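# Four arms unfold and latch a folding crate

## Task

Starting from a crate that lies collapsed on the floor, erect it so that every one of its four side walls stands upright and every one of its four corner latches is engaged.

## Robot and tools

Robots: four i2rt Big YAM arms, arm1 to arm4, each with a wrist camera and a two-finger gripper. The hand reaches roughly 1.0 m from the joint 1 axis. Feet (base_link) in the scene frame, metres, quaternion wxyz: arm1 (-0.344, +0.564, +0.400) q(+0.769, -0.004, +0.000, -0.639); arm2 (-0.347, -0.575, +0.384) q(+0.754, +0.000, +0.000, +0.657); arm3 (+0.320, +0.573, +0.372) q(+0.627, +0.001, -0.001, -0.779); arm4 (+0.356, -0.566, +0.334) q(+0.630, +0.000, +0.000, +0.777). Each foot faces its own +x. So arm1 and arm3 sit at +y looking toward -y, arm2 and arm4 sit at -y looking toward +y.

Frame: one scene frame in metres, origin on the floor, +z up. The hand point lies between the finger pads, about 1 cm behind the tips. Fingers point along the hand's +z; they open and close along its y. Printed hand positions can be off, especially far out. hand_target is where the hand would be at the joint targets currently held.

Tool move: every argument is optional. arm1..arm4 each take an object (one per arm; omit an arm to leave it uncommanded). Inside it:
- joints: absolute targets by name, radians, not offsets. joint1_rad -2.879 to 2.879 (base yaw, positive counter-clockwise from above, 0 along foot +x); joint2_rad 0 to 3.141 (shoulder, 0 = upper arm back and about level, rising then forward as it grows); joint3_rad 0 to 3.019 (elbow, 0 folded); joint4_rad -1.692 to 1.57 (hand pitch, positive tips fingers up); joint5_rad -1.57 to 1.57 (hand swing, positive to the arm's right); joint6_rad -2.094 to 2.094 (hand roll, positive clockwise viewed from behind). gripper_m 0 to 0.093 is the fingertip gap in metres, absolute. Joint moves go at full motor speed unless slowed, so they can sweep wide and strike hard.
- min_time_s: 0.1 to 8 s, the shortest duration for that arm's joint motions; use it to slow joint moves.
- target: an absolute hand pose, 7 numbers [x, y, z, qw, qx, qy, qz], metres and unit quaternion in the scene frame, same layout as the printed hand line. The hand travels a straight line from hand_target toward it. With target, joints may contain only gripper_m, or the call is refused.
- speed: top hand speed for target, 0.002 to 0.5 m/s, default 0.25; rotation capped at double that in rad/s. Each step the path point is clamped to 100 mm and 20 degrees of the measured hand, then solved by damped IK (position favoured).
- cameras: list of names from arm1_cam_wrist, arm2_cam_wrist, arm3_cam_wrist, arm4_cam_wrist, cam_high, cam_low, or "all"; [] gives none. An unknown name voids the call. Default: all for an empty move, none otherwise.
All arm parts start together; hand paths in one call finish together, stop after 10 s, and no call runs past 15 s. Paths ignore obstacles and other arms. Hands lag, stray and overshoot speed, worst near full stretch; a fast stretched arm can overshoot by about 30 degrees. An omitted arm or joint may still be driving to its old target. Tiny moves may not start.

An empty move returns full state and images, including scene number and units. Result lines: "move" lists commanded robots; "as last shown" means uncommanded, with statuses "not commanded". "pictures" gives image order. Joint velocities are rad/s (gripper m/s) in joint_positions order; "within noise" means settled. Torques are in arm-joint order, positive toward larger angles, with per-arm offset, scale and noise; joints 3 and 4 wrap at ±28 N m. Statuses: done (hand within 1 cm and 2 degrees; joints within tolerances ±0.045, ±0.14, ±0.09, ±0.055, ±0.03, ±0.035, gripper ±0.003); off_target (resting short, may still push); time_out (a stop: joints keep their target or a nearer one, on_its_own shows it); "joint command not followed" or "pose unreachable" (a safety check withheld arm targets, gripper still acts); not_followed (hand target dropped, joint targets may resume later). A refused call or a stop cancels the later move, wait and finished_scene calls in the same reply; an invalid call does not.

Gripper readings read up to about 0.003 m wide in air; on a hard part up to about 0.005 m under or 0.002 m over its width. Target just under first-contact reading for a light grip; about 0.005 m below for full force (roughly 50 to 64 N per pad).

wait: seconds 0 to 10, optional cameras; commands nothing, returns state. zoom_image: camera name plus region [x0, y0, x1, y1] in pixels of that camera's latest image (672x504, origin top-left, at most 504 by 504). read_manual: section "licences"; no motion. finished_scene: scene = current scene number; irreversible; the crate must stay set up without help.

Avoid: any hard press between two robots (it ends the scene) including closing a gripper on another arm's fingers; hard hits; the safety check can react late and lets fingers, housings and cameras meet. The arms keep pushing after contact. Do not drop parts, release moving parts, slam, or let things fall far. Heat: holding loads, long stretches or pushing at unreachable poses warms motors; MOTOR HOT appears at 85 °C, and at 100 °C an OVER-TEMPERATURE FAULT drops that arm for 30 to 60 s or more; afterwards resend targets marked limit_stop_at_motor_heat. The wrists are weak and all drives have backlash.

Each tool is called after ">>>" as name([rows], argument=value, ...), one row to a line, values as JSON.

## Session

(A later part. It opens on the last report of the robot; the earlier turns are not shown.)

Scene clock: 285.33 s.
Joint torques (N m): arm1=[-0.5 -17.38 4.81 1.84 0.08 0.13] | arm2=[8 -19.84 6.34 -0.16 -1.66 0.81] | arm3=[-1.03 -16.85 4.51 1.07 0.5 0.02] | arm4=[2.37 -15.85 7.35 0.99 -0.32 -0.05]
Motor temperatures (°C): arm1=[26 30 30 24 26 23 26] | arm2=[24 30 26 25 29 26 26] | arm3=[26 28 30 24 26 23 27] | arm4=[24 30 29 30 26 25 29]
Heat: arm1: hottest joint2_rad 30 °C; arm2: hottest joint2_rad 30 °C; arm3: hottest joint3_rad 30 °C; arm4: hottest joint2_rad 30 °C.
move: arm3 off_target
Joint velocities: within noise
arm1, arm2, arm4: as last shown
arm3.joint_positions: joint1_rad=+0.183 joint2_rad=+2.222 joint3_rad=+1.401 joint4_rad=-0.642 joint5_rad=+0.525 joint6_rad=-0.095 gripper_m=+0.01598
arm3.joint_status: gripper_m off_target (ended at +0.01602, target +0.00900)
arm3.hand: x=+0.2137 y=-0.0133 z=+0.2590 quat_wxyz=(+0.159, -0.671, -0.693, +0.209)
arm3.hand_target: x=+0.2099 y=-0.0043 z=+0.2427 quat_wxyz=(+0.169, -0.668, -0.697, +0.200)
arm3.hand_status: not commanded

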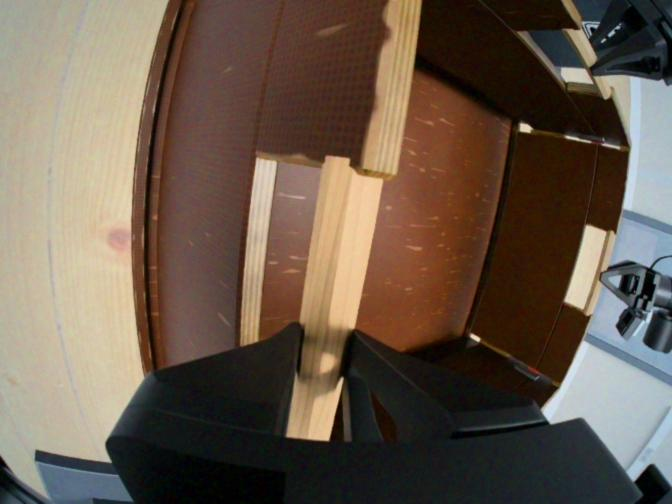

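>>> move(arm3={"target": [0.29, -0.004, 0.236, -0.1696, 0.6676, 0.6972, -0.2004], "speed": 0.1}, cameras=["arm3_cam_wrist", "cam_high"])

>>> zoom_image(camera="cam_high", region=[250, 195, 300, 245])

>>> zoom_image(camera="cam_high", region=[360, 195, 410, 245])

Scene clock: 288.20 s.
Joint torques (N m): arm1=[-1.03 -16.73 4.86 1.68 0.09 0.1] | arm2=[8.06 -19.84 6.34 -0.14 -1.67 0.81] | arm3=[3.55 -15.62 5.82 -0.73 -0.94 0.56] | arm4=[2.37 -15.85 7.35 0.99 -0.32 -0.05]
Motor temperatures (°C): arm1=[26 30 30 24 26 23 26] | arm2=[24 30 26 25 30 27 26] | arm3=[26 28 30 24 26 23 28] | arm4=[24 30 29 30 26 25 29]
Heat: arm1: hottest joint2_rad 30 °C; arm2: hottest joint2_rad 30 °C; arm3: hottest joint3_rad 30 °C; arm4: hottest joint2_rad 30 °C.
move: arm3 off_target
Joint velocities: within noise
arm1, arm2, arm4: as last shown
arm3.joint_positions: joint1_rad=+0.262 joint2_rad=+2.226 joint3_rad=+1.403 joint4_rad=-0.681 joint5_rad=+0.586 joint6_rad=+0.009 gripper_m=+0.01598
arm3.joint_status: not commanded
arm3.hand: x=+0.2513 y=-0.0111 z=+0.2618 quat_wxyz=(+0.174, -0.671, -0.683, +0.231)
arm3.hand_target: x=+0.2843 y=-0.0038 z=+0.2384 quat_wxyz=(+0.172, -0.668, -0.694, +0.207)
arm3.hand_status: off_target (0.047 m and 3.9 deg from the pose sent, 0.080 m and 1.7 deg at the start)

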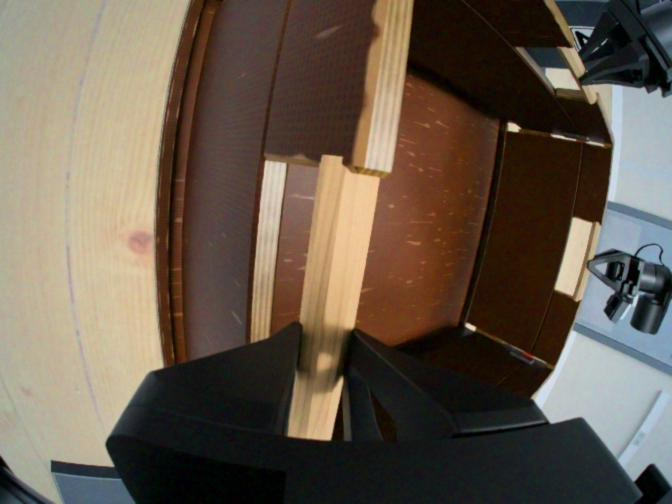

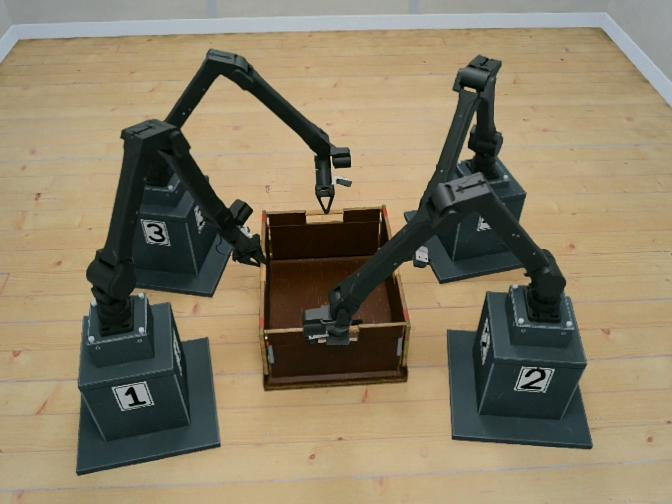

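Scaled by 10.080 from the camera's image (finer frame: 960x720).

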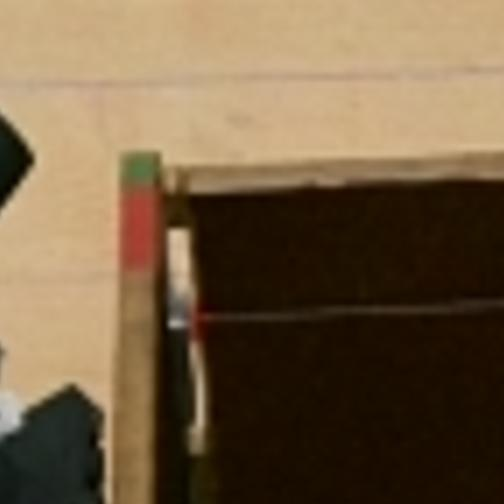

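Scaled by 10.080 from the camera's image (finer frame: 960x720).

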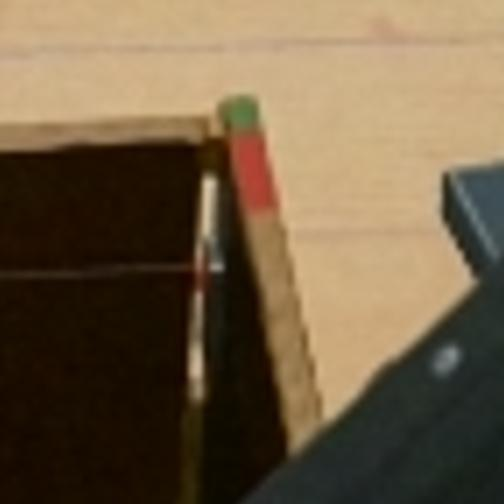

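>>> move(arm3={"target": [0.33, -0.003, 0.232, -0.1696, 0.6676, 0.6972, -0.2004], "speed": 0.1}, cameras=["arm3_cam_wrist", "arm2_cam_wrist", "cam_high", "cam_low"])

>>> zoom_image(camera="cam_high", region=[250, 195, 300, 245])

>>> zoom_image(camera="cam_high", region=[360, 195, 410, 245])

>>> zoom_image(camera="cam_low", region=[420, 210, 470, 360])

>>> zoom_image(camera="cam_low", region=[250, 230, 320, 380])

Scene clock: 291.47 s.
Joint torques (N m): arm1=[-0.56 -16.85 4.82 1.73 0.12 0.11] | arm2=[8 -19.9 6.35 -0.16 -1.67 0.81] | arm3=[7.88 -15.91 5.44 -0.99 -1.41 0.9] | arm4=[2.37 -15.85 7.35 0.99 -0.32 -0.05]
Motor temperatures (°C): arm1=[26 30 30 24 26 23 26] | arm2=[24 30 26 25 30 27 26] | arm3=[26 28 30 24 26 23 28] | arm4=[24 30 29 30 26 25 29]
Heat: arm1: hottest joint2_rad 30 °C; arm2: hottest joint2_rad 30 °C; arm3: hottest joint3_rad 30 °C; arm4: hottest joint2_rad 30 °C.
move: arm3 off_target
Joint velocities: within noise
arm1.joint_positions: joint1_rad=+0.718 joint2_rad=+2.128 joint3_rad=+0.894 joint4_rad=+0.025 joint5_rad=+0.407 joint6_rad=-0.664 gripper_m=+0.01712
arm1.joint_status: not commanded
arm1.hand: x=-0.0042 y=+0.2063 z=+0.2369 quat_wxyz=(-0.013, -0.037, -0.963, +0.268)
arm1.hand_target: x=+0.0021 y=+0.1967 z=+0.2364 quat_wxyz=(-0.021, -0.041, -0.961, +0.272)
arm1.hand_status: not commanded
arm2: as last shown
arm3.joint_positions: joint1_rad=+0.273 joint2_rad=+2.237 joint3_rad=+1.424 joint4_rad=-0.724 joint5_rad=+0.589 joint6_rad=+0.052 gripper_m=+0.01598
arm3.joint_status: not commanded
arm3.hand: x=+0.2570 y=-0.0105 z=+0.2615 quat_wxyz=(+0.181, -0.678, -0.675, +0.226)
arm3.hand_target: x=+0.3244 y=+0.0021 z=+0.2342 quat_wxyz=(+0.172, -0.666, -0.697, +0.201)
arm3.hand_status: off_target (0.079 m and 4.3 deg from the pose sent, 0.085 m and 3.9 deg at the start)
arm4.joint_positions: joint1_rad=+0.754 joint2_rad=+1.958 joint3_rad=+0.968 joint4_rad=-0.252 joint5_rad=+0.440 joint6_rad=-0.705 gripper_m=+0.01640
arm4.joint_status: not commanded
arm4.hand: x=-0.0211 y=-0.2120 z=+0.2515 quat_wxyz=(-0.268, +0.963, +0.010, +0.005)
arm4.hand_target: x=-0.0336 y=-0.2108 z=+0.2563 quat_wxyz=(-0.271, +0.962, +0.021, -0.007)
arm4.hand_status: not commanded
pictures: arm2_cam_wrist, arm3_cam_wrist, cam_high, cam_low

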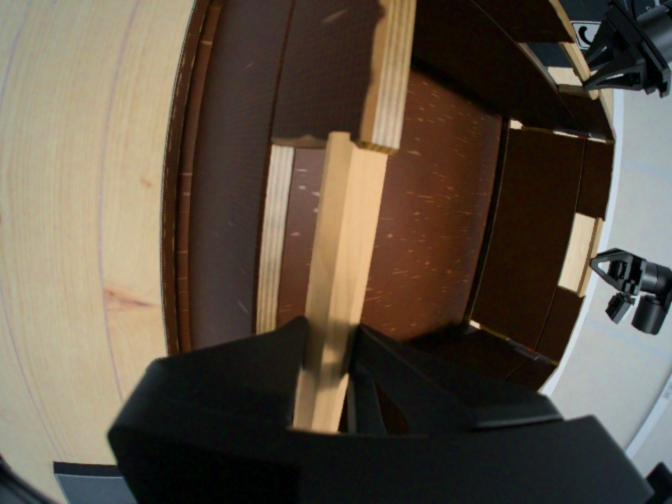

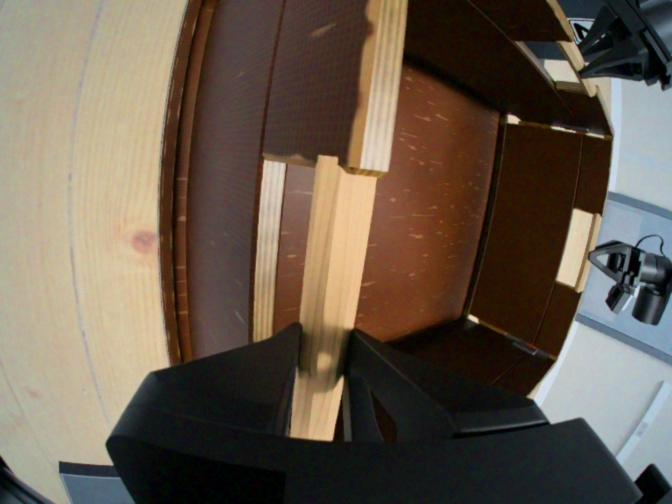

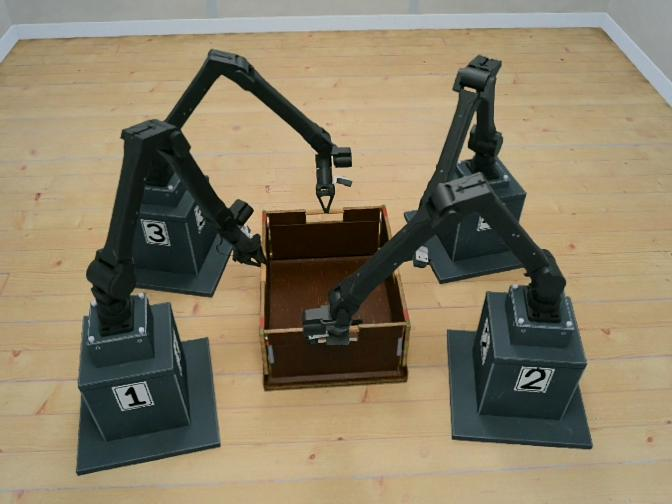

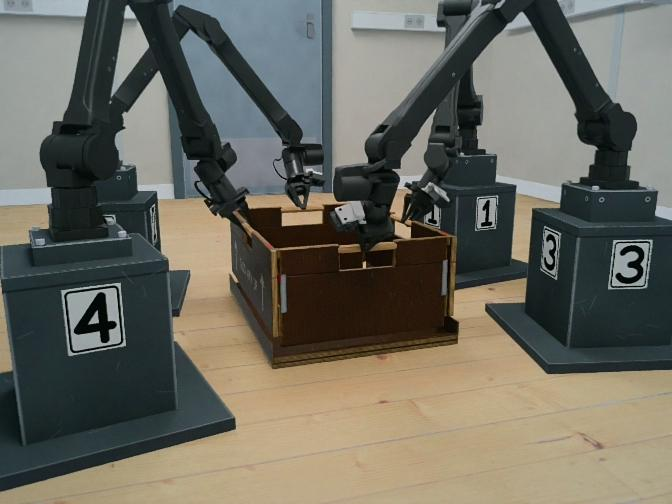

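Scaled by 10.080 from the camera's image (finer frame: 960x720).

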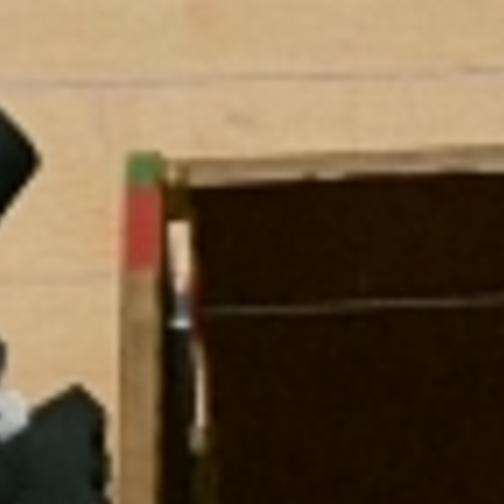

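Scaled by 10.080 from the camera's image (finer frame: 960x720).

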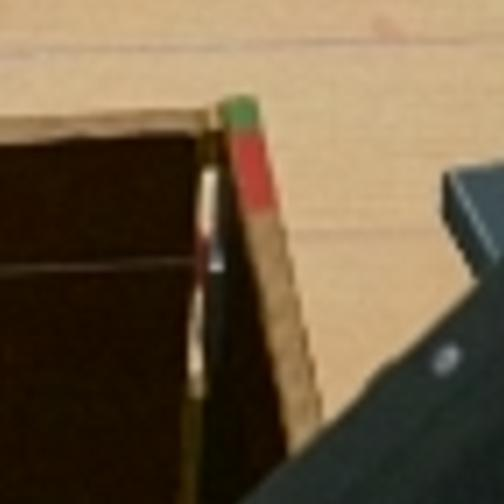

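Scaled by 3.360 from the camera's image (finer frame: 960x720).

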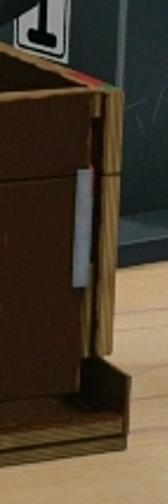

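Scaled by 3.360 from the camera's image (finer frame: 960x720).

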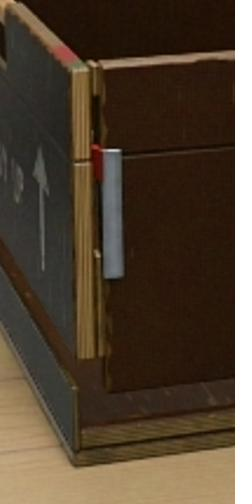

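>>> zoom_image(camera="arm2_cam_wrist", region=[490, 100, 620, 190])

>>> zoom_image(camera="arm3_cam_wrist", region=[440, 290, 570, 390])

>>> move(cameras=["arm1_cam_wrist", "arm4_cam_wrist"], arm1={"joints": {"gripper_m": 0.009}})

>>> zoom_image(camera="arm1_cam_wrist", region=[420, 20, 640, 420])

>>> zoom_image(camera="arm4_cam_wrist", region=[420, 20, 640, 420])

Scaled by 3.877 from the camera's image (finer frame: 960x720).

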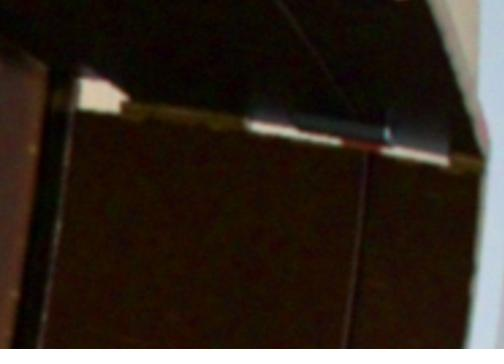

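Scaled by 3.877 from the camera's image (finer frame: 960x720).

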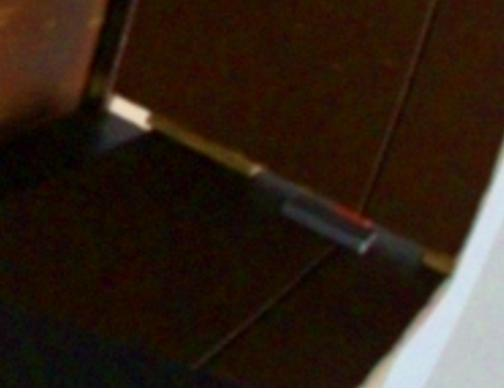

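Scene clock: 295.63 s.
Joint torques (N m): arm1=[-0.79 -16.79 4.89 1.59 0.15 0.11] | arm2=[8 -19.84 6.35 -0.14 -1.66 0.81] | arm3=[8.47 -15.79 5.42 -1.05 -1.45 0.89] | arm4=[2.37 -15.85 7.35 0.99 -0.32 -0.05]
Motor temperatures (°C): arm1=[26 30 30 24 26 23 26] | arm2=[24 30 26 25 30 27 26] | arm3=[26 28 30 24 27 24 28] | arm4=[24 30 29 30 26 25 29]
Heat: arm1: hottest joint2_rad 30 °C; arm2: hottest joint2_rad 30 °C; arm3: hottest joint3_rad 30 °C; arm4: hottest joint2_rad 30 °C.
move: arm1 off_target
Joint velocities: within noise
arm1.joint_positions: joint1_rad=+0.718 joint2_rad=+2.128 joint3_rad=+0.894 joint4_rad=+0.025 joint5_rad=+0.407 joint6_rad=-0.664 gripper_m=+0.01712
arm1.joint_status: gripper_m off_target (ended at +0.01712, target +0.00900)
arm1.hand: x=-0.0042 y=+0.2063 z=+0.2369 quat_wxyz=(-0.013, -0.037, -0.963, +0.268)
arm1.hand_target: x=+0.0021 y=+0.1967 z=+0.2364 quat_wxyz=(-0.021, -0.041, -0.961, +0.272)
arm1.hand_status: not commanded
arm2, arm4: as last shown
arm3.joint_positions: joint1_rad=+0.273 joint2_rad=+2.237 joint3_rad=+1.426 joint4_rad=-0.724 joint5_rad=+0.589 joint6_rad=+0.052 gripper_m=+0.01598
arm3.joint_status: not commanded
arm3.hand: x=+0.2571 y=-0.0113 z=+0.2620 quat_wxyz=(+0.180, -0.679, -0.675, +0.227)
arm3.hand_target: x=+0.3245 y=+0.0013 z=+0.2346 quat_wxyz=(+0.171, -0.666, -0.697, +0.202)
arm3.hand_status: not commanded

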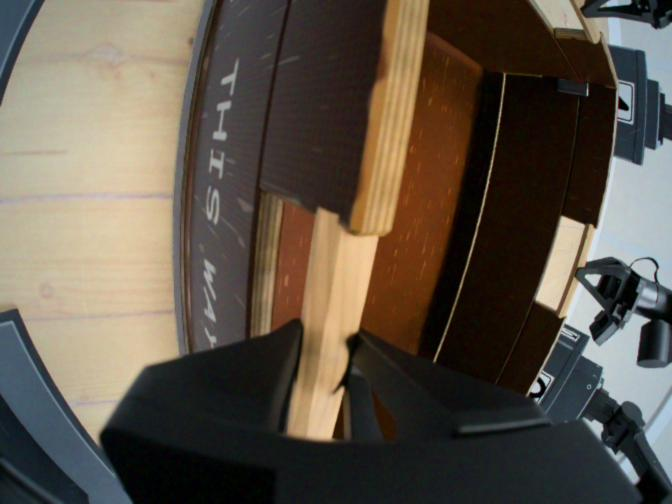

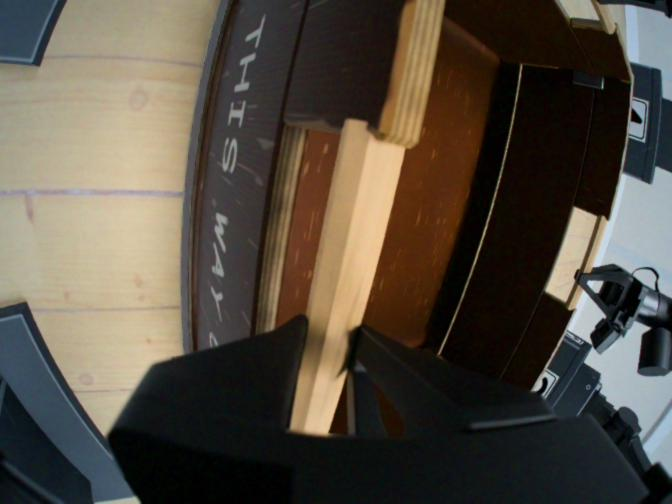

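Scaled by 1.260 from the camera's image (finer frame: 960x720).

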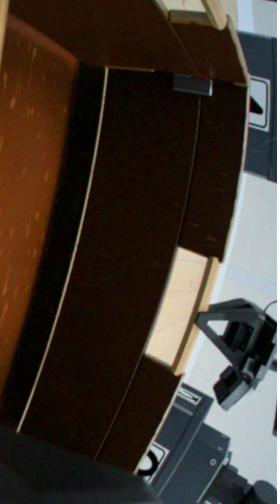

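Scaled by 1.260 from the camera's image (finer frame: 960x720).

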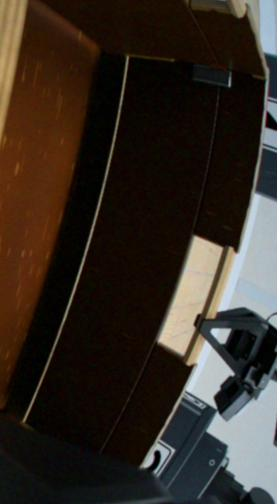

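>>> move(arm2={"target": [-0.275, -0.006, 0.244, -0.2184, 0.7045, -0.6579, 0.1614], "speed": 0.1}, arm3={"target": [0.225, -0.003, 0.238, -0.1696, 0.6676, 0.6972, -0.2004], "speed": 0.1}, cameras=["cam_high", "cam_low"])

>>> zoom_image(camera="cam_high", region=[230, 190, 450, 410])

>>> zoom_image(camera="cam_low", region=[220, 180, 480, 380])

Scene clock: 304.43 s.
Joint torques (N m): arm1=[-0.91 -17.08 4.85 1.77 0.11 0.07] | arm2=[-3.08 -19.66 5.31 2 -0.49 -0.17] | arm3=[-3.9 -16.09 3.81 1.91 -0.35 -0.29] | arm4=[2.32 -15.85 7.35 0.98 -0.32 -0.05]
Motor temperatures (°C): arm1=[26 30 30 24 26 23 26] | arm2=[24 30 26 25 30 27 26] | arm3=[26 28 29 24 28 24 28] | arm4=[24 30 29 30 26 25 29]
Heat: arm1: hottest joint2_rad 30 °C; arm2: hottest joint2_rad 30 °C; arm3: hottest joint3_rad 29 °C; arm4: hottest joint2_rad 30 °C.
move: arm2 off_target; arm3 off_target
Joint velocities: within noise
arm1, arm4: as last shown
arm2.joint_positions: joint1_rad=+0.213 joint2_rad=+2.233 joint3_rad=+1.325 joint4_rad=-0.616 joint5_rad=+0.562 joint6_rad=-0.033 gripper_m=+0.01682
arm2.joint_status: not commanded
arm2.hand: x=-0.2961 y=-0.0160 z=+0.2498 quat_wxyz=(-0.216, +0.711, -0.646, +0.176)
arm2.hand_target: x=-0.2808 y=-0.0066 z=+0.2444 quat_wxyz=(-0.219, +0.703, -0.657, +0.160)
arm2.hand_status: off_target (0.024 m and 2.3 deg from the pose sent, 0.028 m and 3.8 deg at the start)
arm3.joint_positions: joint1_rad=+0.255 joint2_rad=+2.219 joint3_rad=+1.401 joint4_rad=-0.681 joint5_rad=+0.551 joint6_rad=-0.025 gripper_m=+0.01598
arm3.joint_status: not commanded
arm3.hand: x=+0.2520 y=-0.0116 z=+0.2624 quat_wxyz=(+0.165, -0.665, -0.695, +0.217)
arm3.hand_target: x=+0.2321 y=-0.0004 z=+0.2395 quat_wxyz=(+0.170, -0.667, -0.698, +0.199)
arm3.hand_status: off_target (0.037 m and 2.0 deg from the pose sent, 0.041 m and 4.3 deg at the start)

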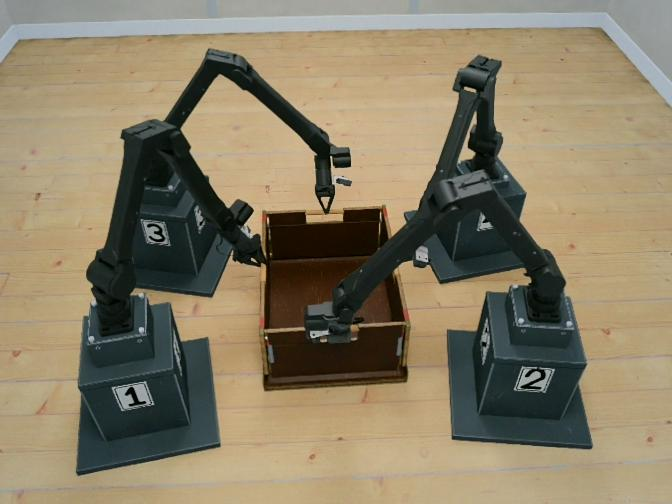

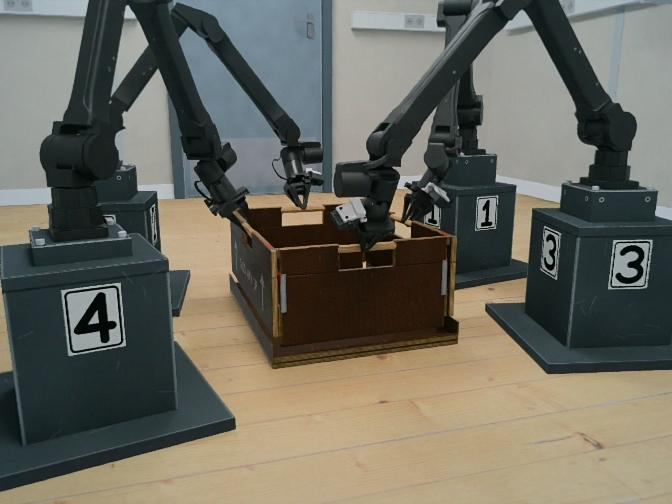

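Scaled by 2.291 from the camera's image (finer frame: 960x720).

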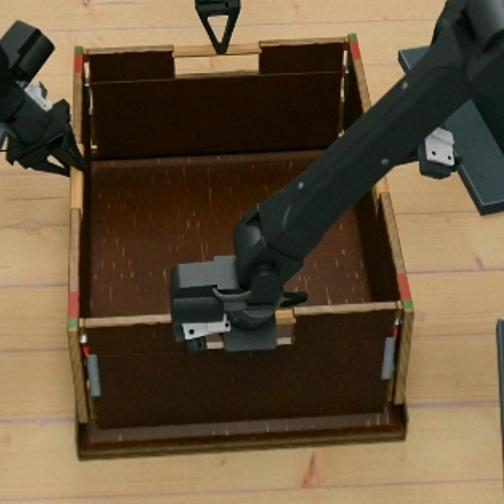

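Scaled by 1.938 from the camera's image (finer frame: 960x720).

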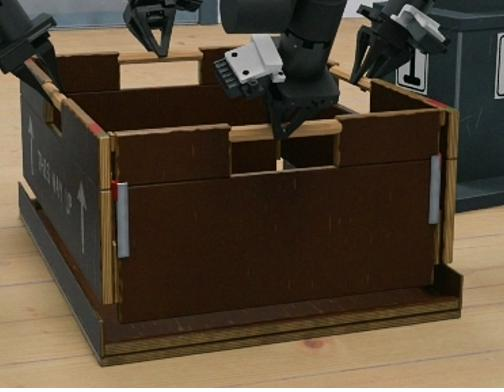

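>>> move(arm2={"joints": {"gripper_m": 0.055}})

>>> move(arm2={"target": [-0.29, -0.006, 0.32, -0.2184, 0.7045, -0.6579, 0.1614], "speed": 0.2})

>>> move(arm2={"target": [-0.30, 0.05, 0.40, 0, 0.7071, -0.7071, 0], "speed": 0.25}, cameras=["arm2_cam_wrist"])

>>> zoom_image(camera="arm2_cam_wrist", region=[240, 40, 500, 300])

Scene clock: 313.10 s.
Joint torques (N m): arm1=[-0.67 -17.03 4.68 1.89 0.12 0.07] | arm2=[0.03 -19.9 5.34 0.91 0.2 -0.09] | arm3=[-3.49 -16.32 3.71 1.87 -0.36 -0.27] | arm4=[2.37 -15.91 7.36 0.99 -0.32 -0.05]
Motor temperatures (°C): arm1=[26 30 30 24 26 23 26] | arm2=[24 29 26 25 29 26 26] | arm3=[26 28 29 24 27 24 28] | arm4=[24 30 29 30 26 25 29]
Heat: arm1: hottest joint2_rad 30 °C; arm2: hottest joint2_rad 29 °C; arm3: hottest joint3_rad 29 °C; arm4: hottest joint2_rad 30 °C.
move: arm2 done
Joint velocities: within noise
arm1, arm3, arm4: as last shown
arm2.joint_positions: joint1_rad=+0.172 joint2_rad=+2.234 joint3_rad=+1.325 joint4_rad=-0.584 joint5_rad=+0.537 joint6_rad=-0.050 gripper_m=+0.05489
arm2.joint_status: all done
arm2.hand: x=-0.2769 y=-0.0118 z=+0.2472 quat_wxyz=(-0.213, +0.703, -0.659, +0.163)
arm2.hand_target: x=-0.2784 y=-0.0069 z=+0.2438 quat_wxyz=(-0.216, +0.705, -0.656, +0.158)
arm2.hand_status: not commanded
pictures: none

Scene clock: 314.33 s.
Joint torques (N m): arm1=[-0.67 -17.08 4.77 1.83 0.18 0.1] | arm2=[0.38 -21.42 6.37 0.06 0.5 0.16] | arm3=[-3.66 -16.67 3.77 2 -0.34 -0.26] | arm4=[2.37 -15.85 7.35 0.98 -0.32 -0.05]
Motor temperatures (°C): arm1=[26 30 30 24 26 23 26] | arm2=[24 29 26 25 29 26 26] | arm3=[26 28 29 24 27 24 28] | arm4=[24 30 29 30 26 25 29]
Heat: arm1: hottest joint2_rad 30 °C; arm2: hottest joint2_rad 29 °C; arm3: hottest joint3_rad 29 °C; arm4: hottest joint2_rad 30 °C.
move: arm2 off_target
Joint velocities: within noise
arm1, arm3, arm4: as last shown
arm2.joint_positions: joint1_rad=+0.198 joint2_rad=+2.116 joint3_rad=+1.325 joint4_rad=-0.722 joint5_rad=+0.540 joint6_rad=-0.038 gripper_m=+0.05493
arm2.joint_status: not commanded
arm2.hand: x=-0.2910 y=-0.0130 z=+0.3089 quat_wxyz=(-0.211, +0.709, -0.652, +0.167)
arm2.hand_target: x=-0.2921 y=-0.0051 z=+0.3200 quat_wxyz=(-0.219, +0.704, -0.656, +0.160)
arm2.hand_status: off_target (0.013 m and 1.4 deg from the pose sent, 0.074 m and 0.6 deg at the start)
pictures: none

Scene clock: 316.20 s.
Joint torques (N m): arm1=[-1.03 -17.67 4.72 1.66 0.2 0.08] | arm2=[0.5 -21.07 9.29 -0.06 -0.13 -0.12] | arm3=[-3.66 -16.09 3.71 1.91 -0.34 -0.31] | arm4=[2.37 -15.85 7.35 0.99 -0.32 -0.05]
Motor temperatures (°C): arm1=[26 30 30 24 26 23 26] | arm2=[24 29 26 25 29 26 26] | arm3=[26 28 29 24 27 24 28] | arm4=[24 30 29 30 26 25 29]
Heat: arm1: hottest joint2_rad 30 °C; arm2: hottest joint2_rad 29 °C; arm3: hottest joint3_rad 29 °C; arm4: hottest joint2_rad 30 °C.
move: arm2 off_target
Joint velocities: within noise
arm1, arm3, arm4: as last shown
arm2.joint_positions: joint1_rad=+0.061 joint2_rad=+2.111 joint3_rad=+1.664 joint4_rad=-1.142 joint5_rad=+0.008 joint6_rad=-0.056 gripper_m=+0.05493
arm2.joint_status: not commanded
arm2.hand: x=-0.2987 y=+0.0375 z=+0.3913 quat_wxyz=(+0.004, +0.701, -0.714, +0.009)
arm2.hand_target: x=-0.2963 y=+0.0504 z=+0.3997 quat_wxyz=(-0.003, +0.703, -0.712, +0.001)
arm2.hand_status: off_target (0.015 m and 1.6 deg from the pose sent, 0.111 m and 31.5 deg at the start)

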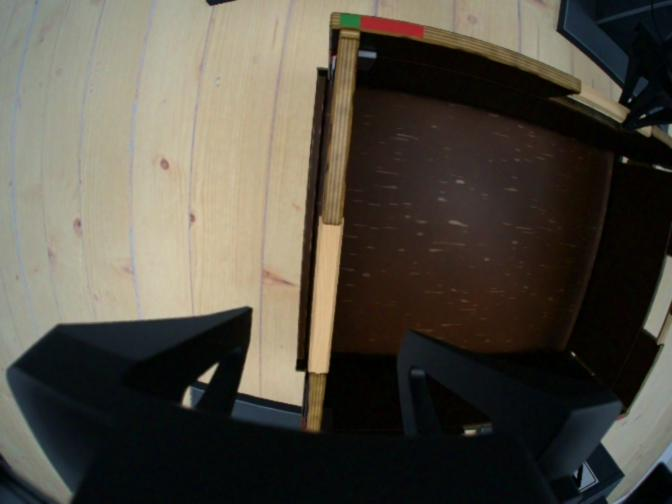

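Scaled by 1.938 from the camera's image (finer frame: 960x720).

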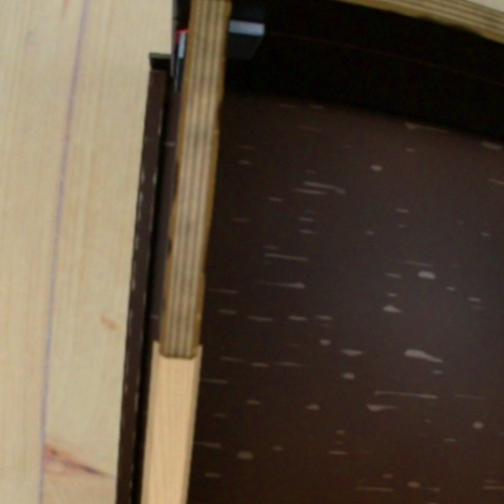

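>>> zoom_image(camera="arm2_cam_wrist", region=[310, 5, 400, 95])

>>> zoom_image(camera="arm2_cam_wrist", region=[560, 130, 672, 242])

>>> zoom_image(camera="arm2_cam_wrist", region=[270, 330, 370, 440])

Scaled by 5.600 from the camera's image (finer frame: 960x720).

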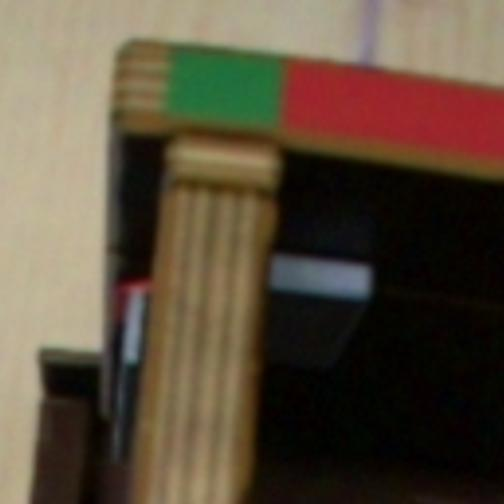

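Scaled by 4.500 from the camera's image (finer frame: 960x720).

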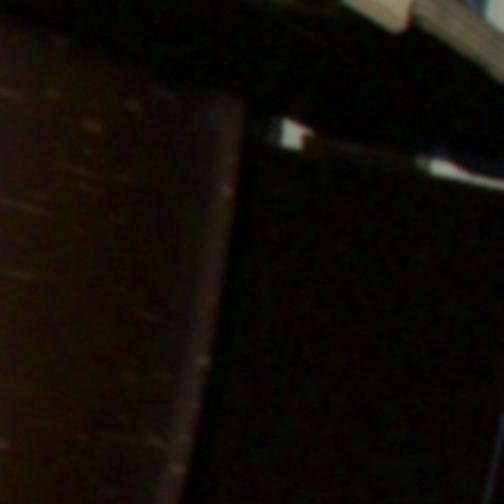

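Scaled by 4.582 from the camera's image (finer frame: 960x720).

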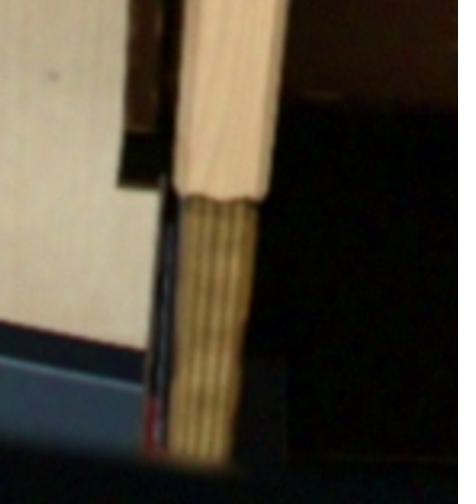

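>>> move(arm3={"joints": {"gripper_m": 0.055}})

>>> move(arm3={"target": [0.25, -0.003, 0.32, -0.1696, 0.6676, 0.6972, -0.2004], "speed": 0.2})

>>> move(arm3={"target": [0.27, -0.05, 0.40, 0, 0.7071, 0.7071, 0], "speed": 0.25}, arm2={"target": [-0.30, -0.12, 0.44, 0, 0.7071, -0.7071, 0], "speed": 0.25}, cameras=["arm3_cam_wrist", "arm2_cam_wrist"])

>>> zoom_image(camera="arm3_cam_wrist", region=[300, 0, 400, 100])

>>> zoom_image(camera="arm2_cam_wrist", region=[260, 200, 420, 360])

Scene clock: 322.20 s.
Joint torques (N m): arm1=[-0.97 -17.14 4.82 1.83 0.11 0.11] | arm2=[-0.38 -21.48 9.26 -0.06 -0.13 -0.13] | arm3=[-0.79 -16.5 4.04 1.11 0.33 0] | arm4=[2.37 -15.85 7.36 0.99 -0.32 -0.05]
Motor temperatures (°C): arm1=[26 30 30 24 26 23 26] | arm2=[24 29 26 25 29 26 26] | arm3=[26 28 29 24 27 24 28] | arm4=[24 30 29 30 26 25 29]
Heat: arm1: hottest joint2_rad 30 °C; arm2: hottest joint2_rad 29 °C; arm3: hottest joint3_rad 29 °C; arm4: hottest joint2_rad 30 °C.
move: arm3 done
Joint velocities: within noise
arm1, arm4: as last shown
arm2.joint_positions: joint1_rad=+0.066 joint2_rad=+2.111 joint3_rad=+1.664 joint4_rad=-1.142 joint5_rad=+0.008 joint6_rad=-0.056 gripper_m=+0.05493
arm2.joint_status: not commanded
arm2.hand: x=-0.3015 y=+0.0378 z=+0.3913 quat_wxyz=(+0.004, +0.702, -0.712, +0.009)
arm2.hand_target: x=-0.2992 y=+0.0507 z=+0.3997 quat_wxyz=(-0.003, +0.704, -0.710, +0.001)
arm2.hand_status: not commanded
arm3.joint_positions: joint1_rad=+0.210 joint2_rad=+2.220 joint3_rad=+1.398 joint4_rad=-0.661 joint5_rad=+0.523 joint6_rad=-0.060 gripper_m=+0.05491
arm3.joint_status: all done
arm3.hand: x=+0.2302 y=-0.0107 z=+0.2585 quat_wxyz=(+0.159, -0.672, -0.693, +0.207)
arm3.hand_target: x=+0.2292 y=+0.0006 z=+0.2382 quat_wxyz=(+0.169, -0.667, -0.699, +0.194)
arm3.hand_status: not commanded
pictures: none

Scene clock: 323.43 s.
Joint torques (N m): arm1=[-1.55 -17.38 4.78 1.66 0.15 0.05] | arm2=[-0.32 -21.48 9.26 -0.08 -0.13 -0.13] | arm3=[0.26 -17.9 5.83 0.02 0.58 0.21] | arm4=[2.37 -15.85 7.35 0.99 -0.32 -0.05]
Motor temperatures (°C): arm1=[26 30 30 24 26 23 26] | arm2=[24 29 26 25 29 26 26] | arm3=[26 28 29 24 27 24 28] | arm4=[24 30 29 30 26 25 29]
Heat: arm1: hottest joint2_rad 30 °C; arm2: hottest joint2_rad 29 °C; arm3: hottest joint3_rad 29 °C; arm4: hottest joint2_rad 30 °C.
move: arm3 done
Joint velocities: within noise
arm1, arm2, arm4: as last shown
arm3.joint_positions: joint1_rad=+0.241 joint2_rad=+2.102 joint3_rad=+1.398 joint4_rad=-0.810 joint5_rad=+0.529 joint6_rad=-0.035 gripper_m=+0.05493
arm3.joint_status: not commanded
arm3.hand: x=+0.2468 y=-0.0049 z=+0.3228 quat_wxyz=(+0.165, -0.667, -0.698, +0.203)
arm3.hand_target: x=+0.2494 y=-0.0035 z=+0.3200 quat_wxyz=(+0.170, -0.667, -0.697, +0.200)
arm3.hand_status: done (0.005 m and 0.5 deg from the pose sent, 0.065 m and 1.6 deg at the start)
pictures: none

Scene clock: 325.23 s.
Joint torques (N m): arm1=[-1.14 -17.44 4.83 1.74 0.18 0.08] | arm2=[-0.85 -16.91 6.45 0.68 -0.14 -0.14] | arm3=[-1.03 -17.85 9.83 -0.1 0 -0.06] | arm4=[2.37 -15.85 7.36 0.99 -0.32 -0.05]
Motor temperatures (°C): arm1=[26 30 30 24 26 23 26] | arm2=[24 29 26 25 29 26 26] | arm3=[26 28 30 24 27 24 28] | arm4=[24 30 29 30 26 25 29]
Heat: arm1: hottest joint2_rad 30 °C; arm2: hottest joint2_rad 29 °C; arm3: hottest joint3_rad 30 °C; arm4: hottest joint2_rad 30 °C.
move: arm2 off_target; arm3 off_target
Joint velocities: within noise
arm1: as last shown
arm2.joint_positions: joint1_rad=+0.035 joint2_rad=+1.697 joint3_rad=+1.134 joint4_rad=-1.047 joint5_rad=+0.002 joint6_rad=-0.093 gripper_m=+0.05493
arm2.joint_status: not commanded
arm2.hand: x=-0.3004 y=-0.1272 z=+0.4303 quat_wxyz=(+0.014, +0.704, -0.710, +0.013)
arm2.hand_target: x=-0.2972 y=-0.1203 z=+0.4410 quat_wxyz=(+0.000, +0.705, -0.709, +0.000)
arm2.hand_status: off_target (0.012 m and 2.3 deg from the pose sent, 0.165 m and 1.4 deg at the start)
arm3.joint_positions: joint1_rad=+0.143 joint2_rad=+2.087 joint3_rad=+1.664 joint4_rad=-1.162 joint5_rad=+0.012 joint6_rad=-0.060 gripper_m=+0.05493
arm3.joint_status: not commanded
arm3.hand: x=+0.2731 y=-0.0371 z=+0.3929 quat_wxyz=(+0.009, -0.712, -0.703, -0.003)
arm3.hand_target: x=+0.2680 y=-0.0502 z=+0.4001 quat_wxyz=(+0.001, -0.711, -0.704, +0.004)
arm3.hand_status: off_target (0.015 m and 1.3 deg from the pose sent, 0.092 m and 30.4 deg at the start)
arm4.joint_positions: joint1_rad=+0.754 joint2_rad=+1.958 joint3_rad=+0.968 joint4_rad=-0.252 joint5_rad=+0.440 joint6_rad=-0.705 gripper_m=+0.01640
arm4.joint_status: not commanded
arm4.hand: x=-0.0211 y=-0.2120 z=+0.2515 quat_wxyz=(-0.268, +0.963, +0.010, +0.005)
arm4.hand_target: x=-0.0336 y=-0.2108 z=+0.2563 quat_wxyz=(-0.271, +0.962, +0.021, -0.007)
arm4.hand_status: not commanded
pictures: arm2_cam_wrist, arm3_cam_wrist

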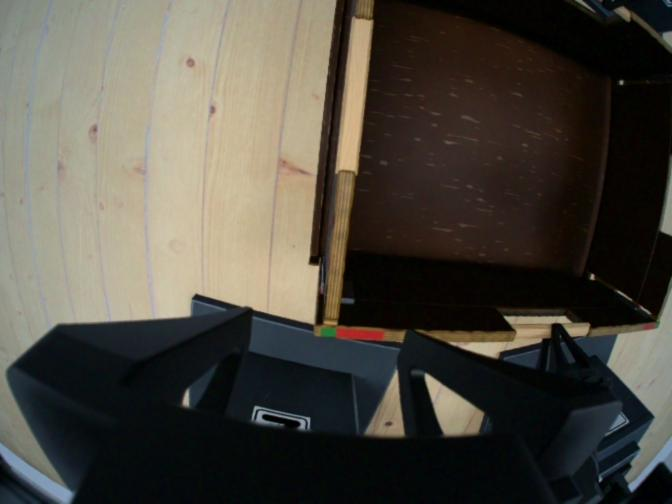

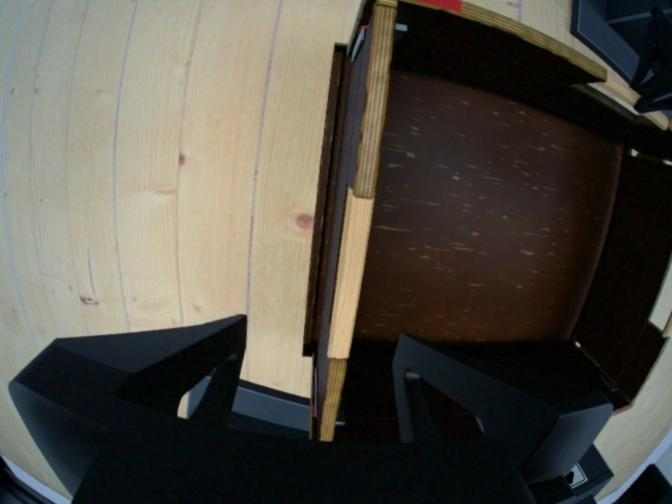

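Scaled by 5.040 from the camera's image (finer frame: 960x720).

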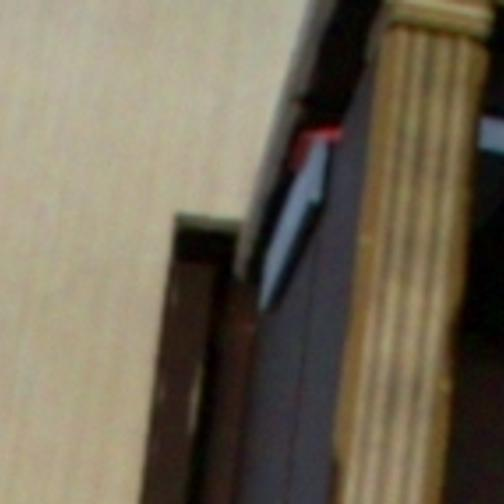

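Scaled by 3.150 from the camera's image (finer frame: 960x720).

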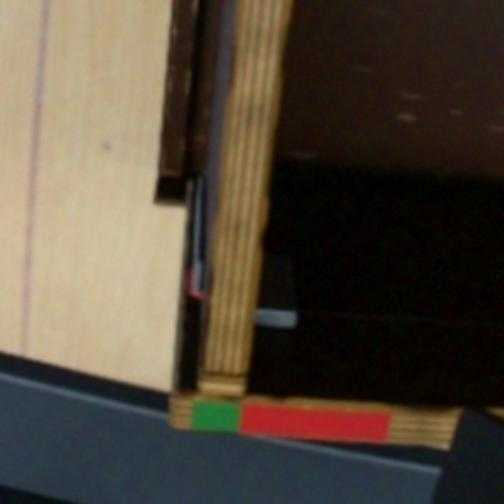

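>>> zoom_image(camera="arm3_cam_wrist", region=[340, 0, 440, 60])

>>> zoom_image(camera="arm3_cam_wrist", region=[290, 340, 400, 450])

>>> move(arm3={"target": [0.27, 0.12, 0.44, 0, 0.7071, 0.7071, 0], "speed": 0.25}, arm2={"target": [-0.30, 0.0, 0.42, 0, 0.7071, -0.7071, 0], "speed": 0.25}, cameras=["arm3_cam_wrist", "cam_high"])

>>> zoom_image(camera="arm3_cam_wrist", region=[260, 200, 420, 360])

>>> zoom_image(camera="cam_high", region=[230, 190, 450, 410])

Scaled by 5.040 from the camera's image (finer frame: 960x720).

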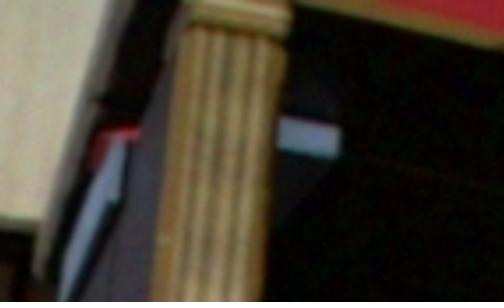

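Scaled by 4.582 from the camera's image (finer frame: 960x720).

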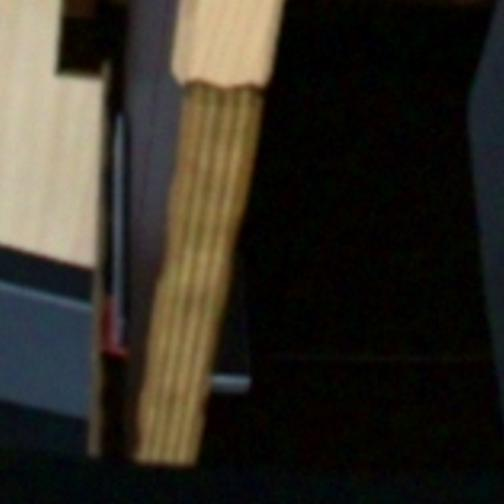

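Scene clock: 329.27 s.
Joint torques (N m): arm1=[-1.08 -16.85 4.68 1.85 0.16 0.07] | arm2=[0.32 -19.6 9.35 -0.05 -0.12 0.07] | arm3=[-1.08 -13.86 5.35 0.92 -0.03 -0.07] | arm4=[2.37 -15.91 7.35 0.99 -0.32 -0.05]
Motor temperatures (°C): arm1=[26 30 30 24 26 23 26] | arm2=[24 29 26 25 29 26 25] | arm3=[26 28 30 24 27 23 28] | arm4=[24 30 29 30 26 25 29]
Heat: arm1: hottest joint2_rad 30 °C; arm2: hottest joint2_rad 29 °C; arm3: hottest joint3_rad 30 °C; arm4: hottest joint2_rad 30 °C.
move: arm2 off_target; arm3 done
Joint velocities: within noise
arm1.joint_positions: joint1_rad=+0.718 joint2_rad=+2.128 joint3_rad=+0.894 joint4_rad=+0.025 joint5_rad=+0.407 joint6_rad=-0.664 gripper_m=+0.01712
arm1.joint_status: not commanded
arm1.hand: x=-0.0042 y=+0.2063 z=+0.2369 quat_wxyz=(-0.013, -0.037, -0.963, +0.268)
arm1.hand_target: x=+0.0021 y=+0.1967 z=+0.2364 quat_wxyz=(-0.021, -0.041, -0.961, +0.272)
arm1.hand_status: not commanded
arm2.joint_positions: joint1_rad=+0.058 joint2_rad=+1.972 joint3_rad=+1.475 joint4_rad=-1.104 joint5_rad=+0.002 joint6_rad=-0.093 gripper_m=+0.05493
arm2.joint_status: not commanded
arm2.hand: x=-0.3021 y=-0.0163 z=+0.4071 quat_wxyz=(+0.010, +0.712, -0.702, +0.010)
arm2.hand_target: x=-0.3047 y=-0.0004 z=+0.4188 quat_wxyz=(+0.000, +0.712, -0.703, +0.000)
arm2.hand_status: off_target (0.021 m and 1.9 deg from the pose sent, 0.128 m and 2.3 deg at the start)
arm3.joint_positions: joint1_rad=+0.120 joint2_rad=+1.657 joint3_rad=+1.167 joint4_rad=-1.080 joint5_rad=+0.006 joint6_rad=-0.095 gripper_m=+0.05493
arm3.joint_status: not commanded
arm3.hand: x=+0.2747 y=+0.1165 z=+0.4453 quat_wxyz=(+0.001, -0.707, -0.707, +0.001)
arm3.hand_target: x=+0.2707 y=+0.1199 z=+0.4413 quat_wxyz=(+0.000, -0.707, -0.707, +0.000)
arm3.hand_status: done (0.008 m and 0.2 deg from the pose sent, 0.164 m and 1.3 deg at the start)
arm4: as last shown

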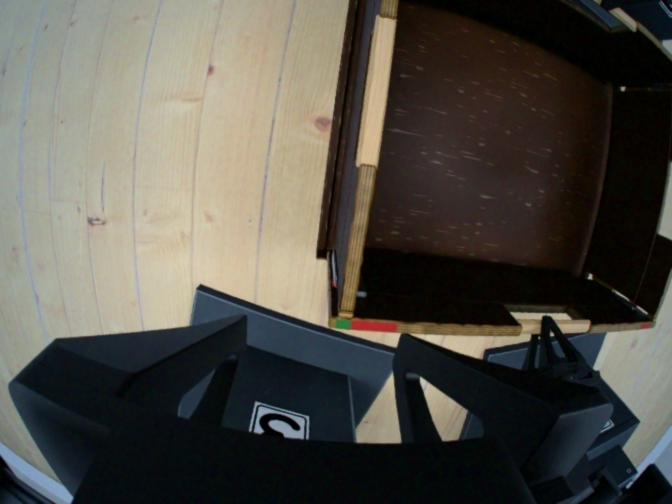

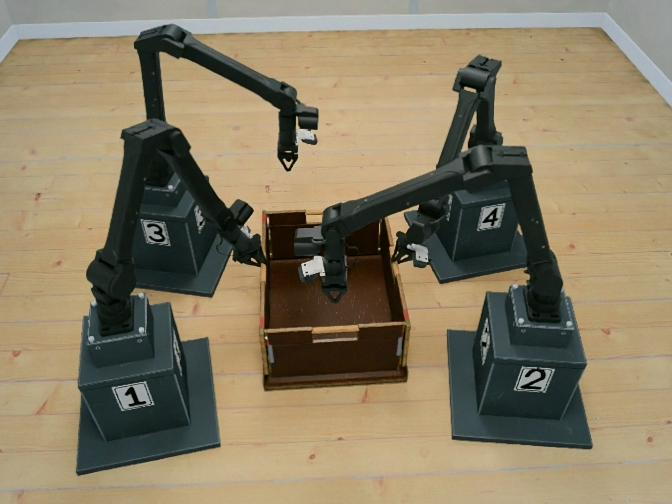

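Scaled by 3.150 from the camera's image (finer frame: 960x720).

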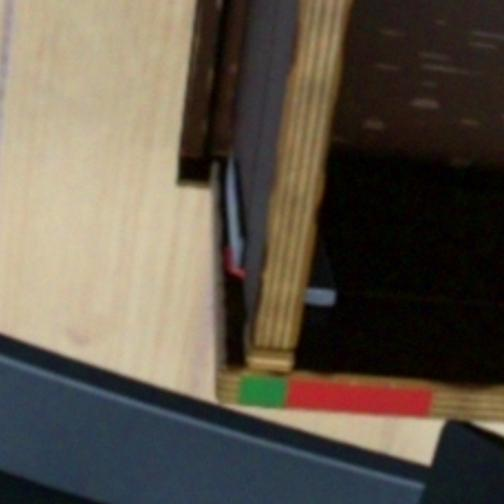

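Scaled by 2.291 from the camera's image (finer frame: 960x720).

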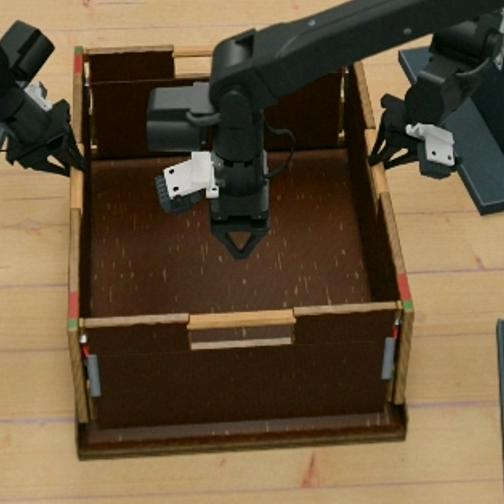

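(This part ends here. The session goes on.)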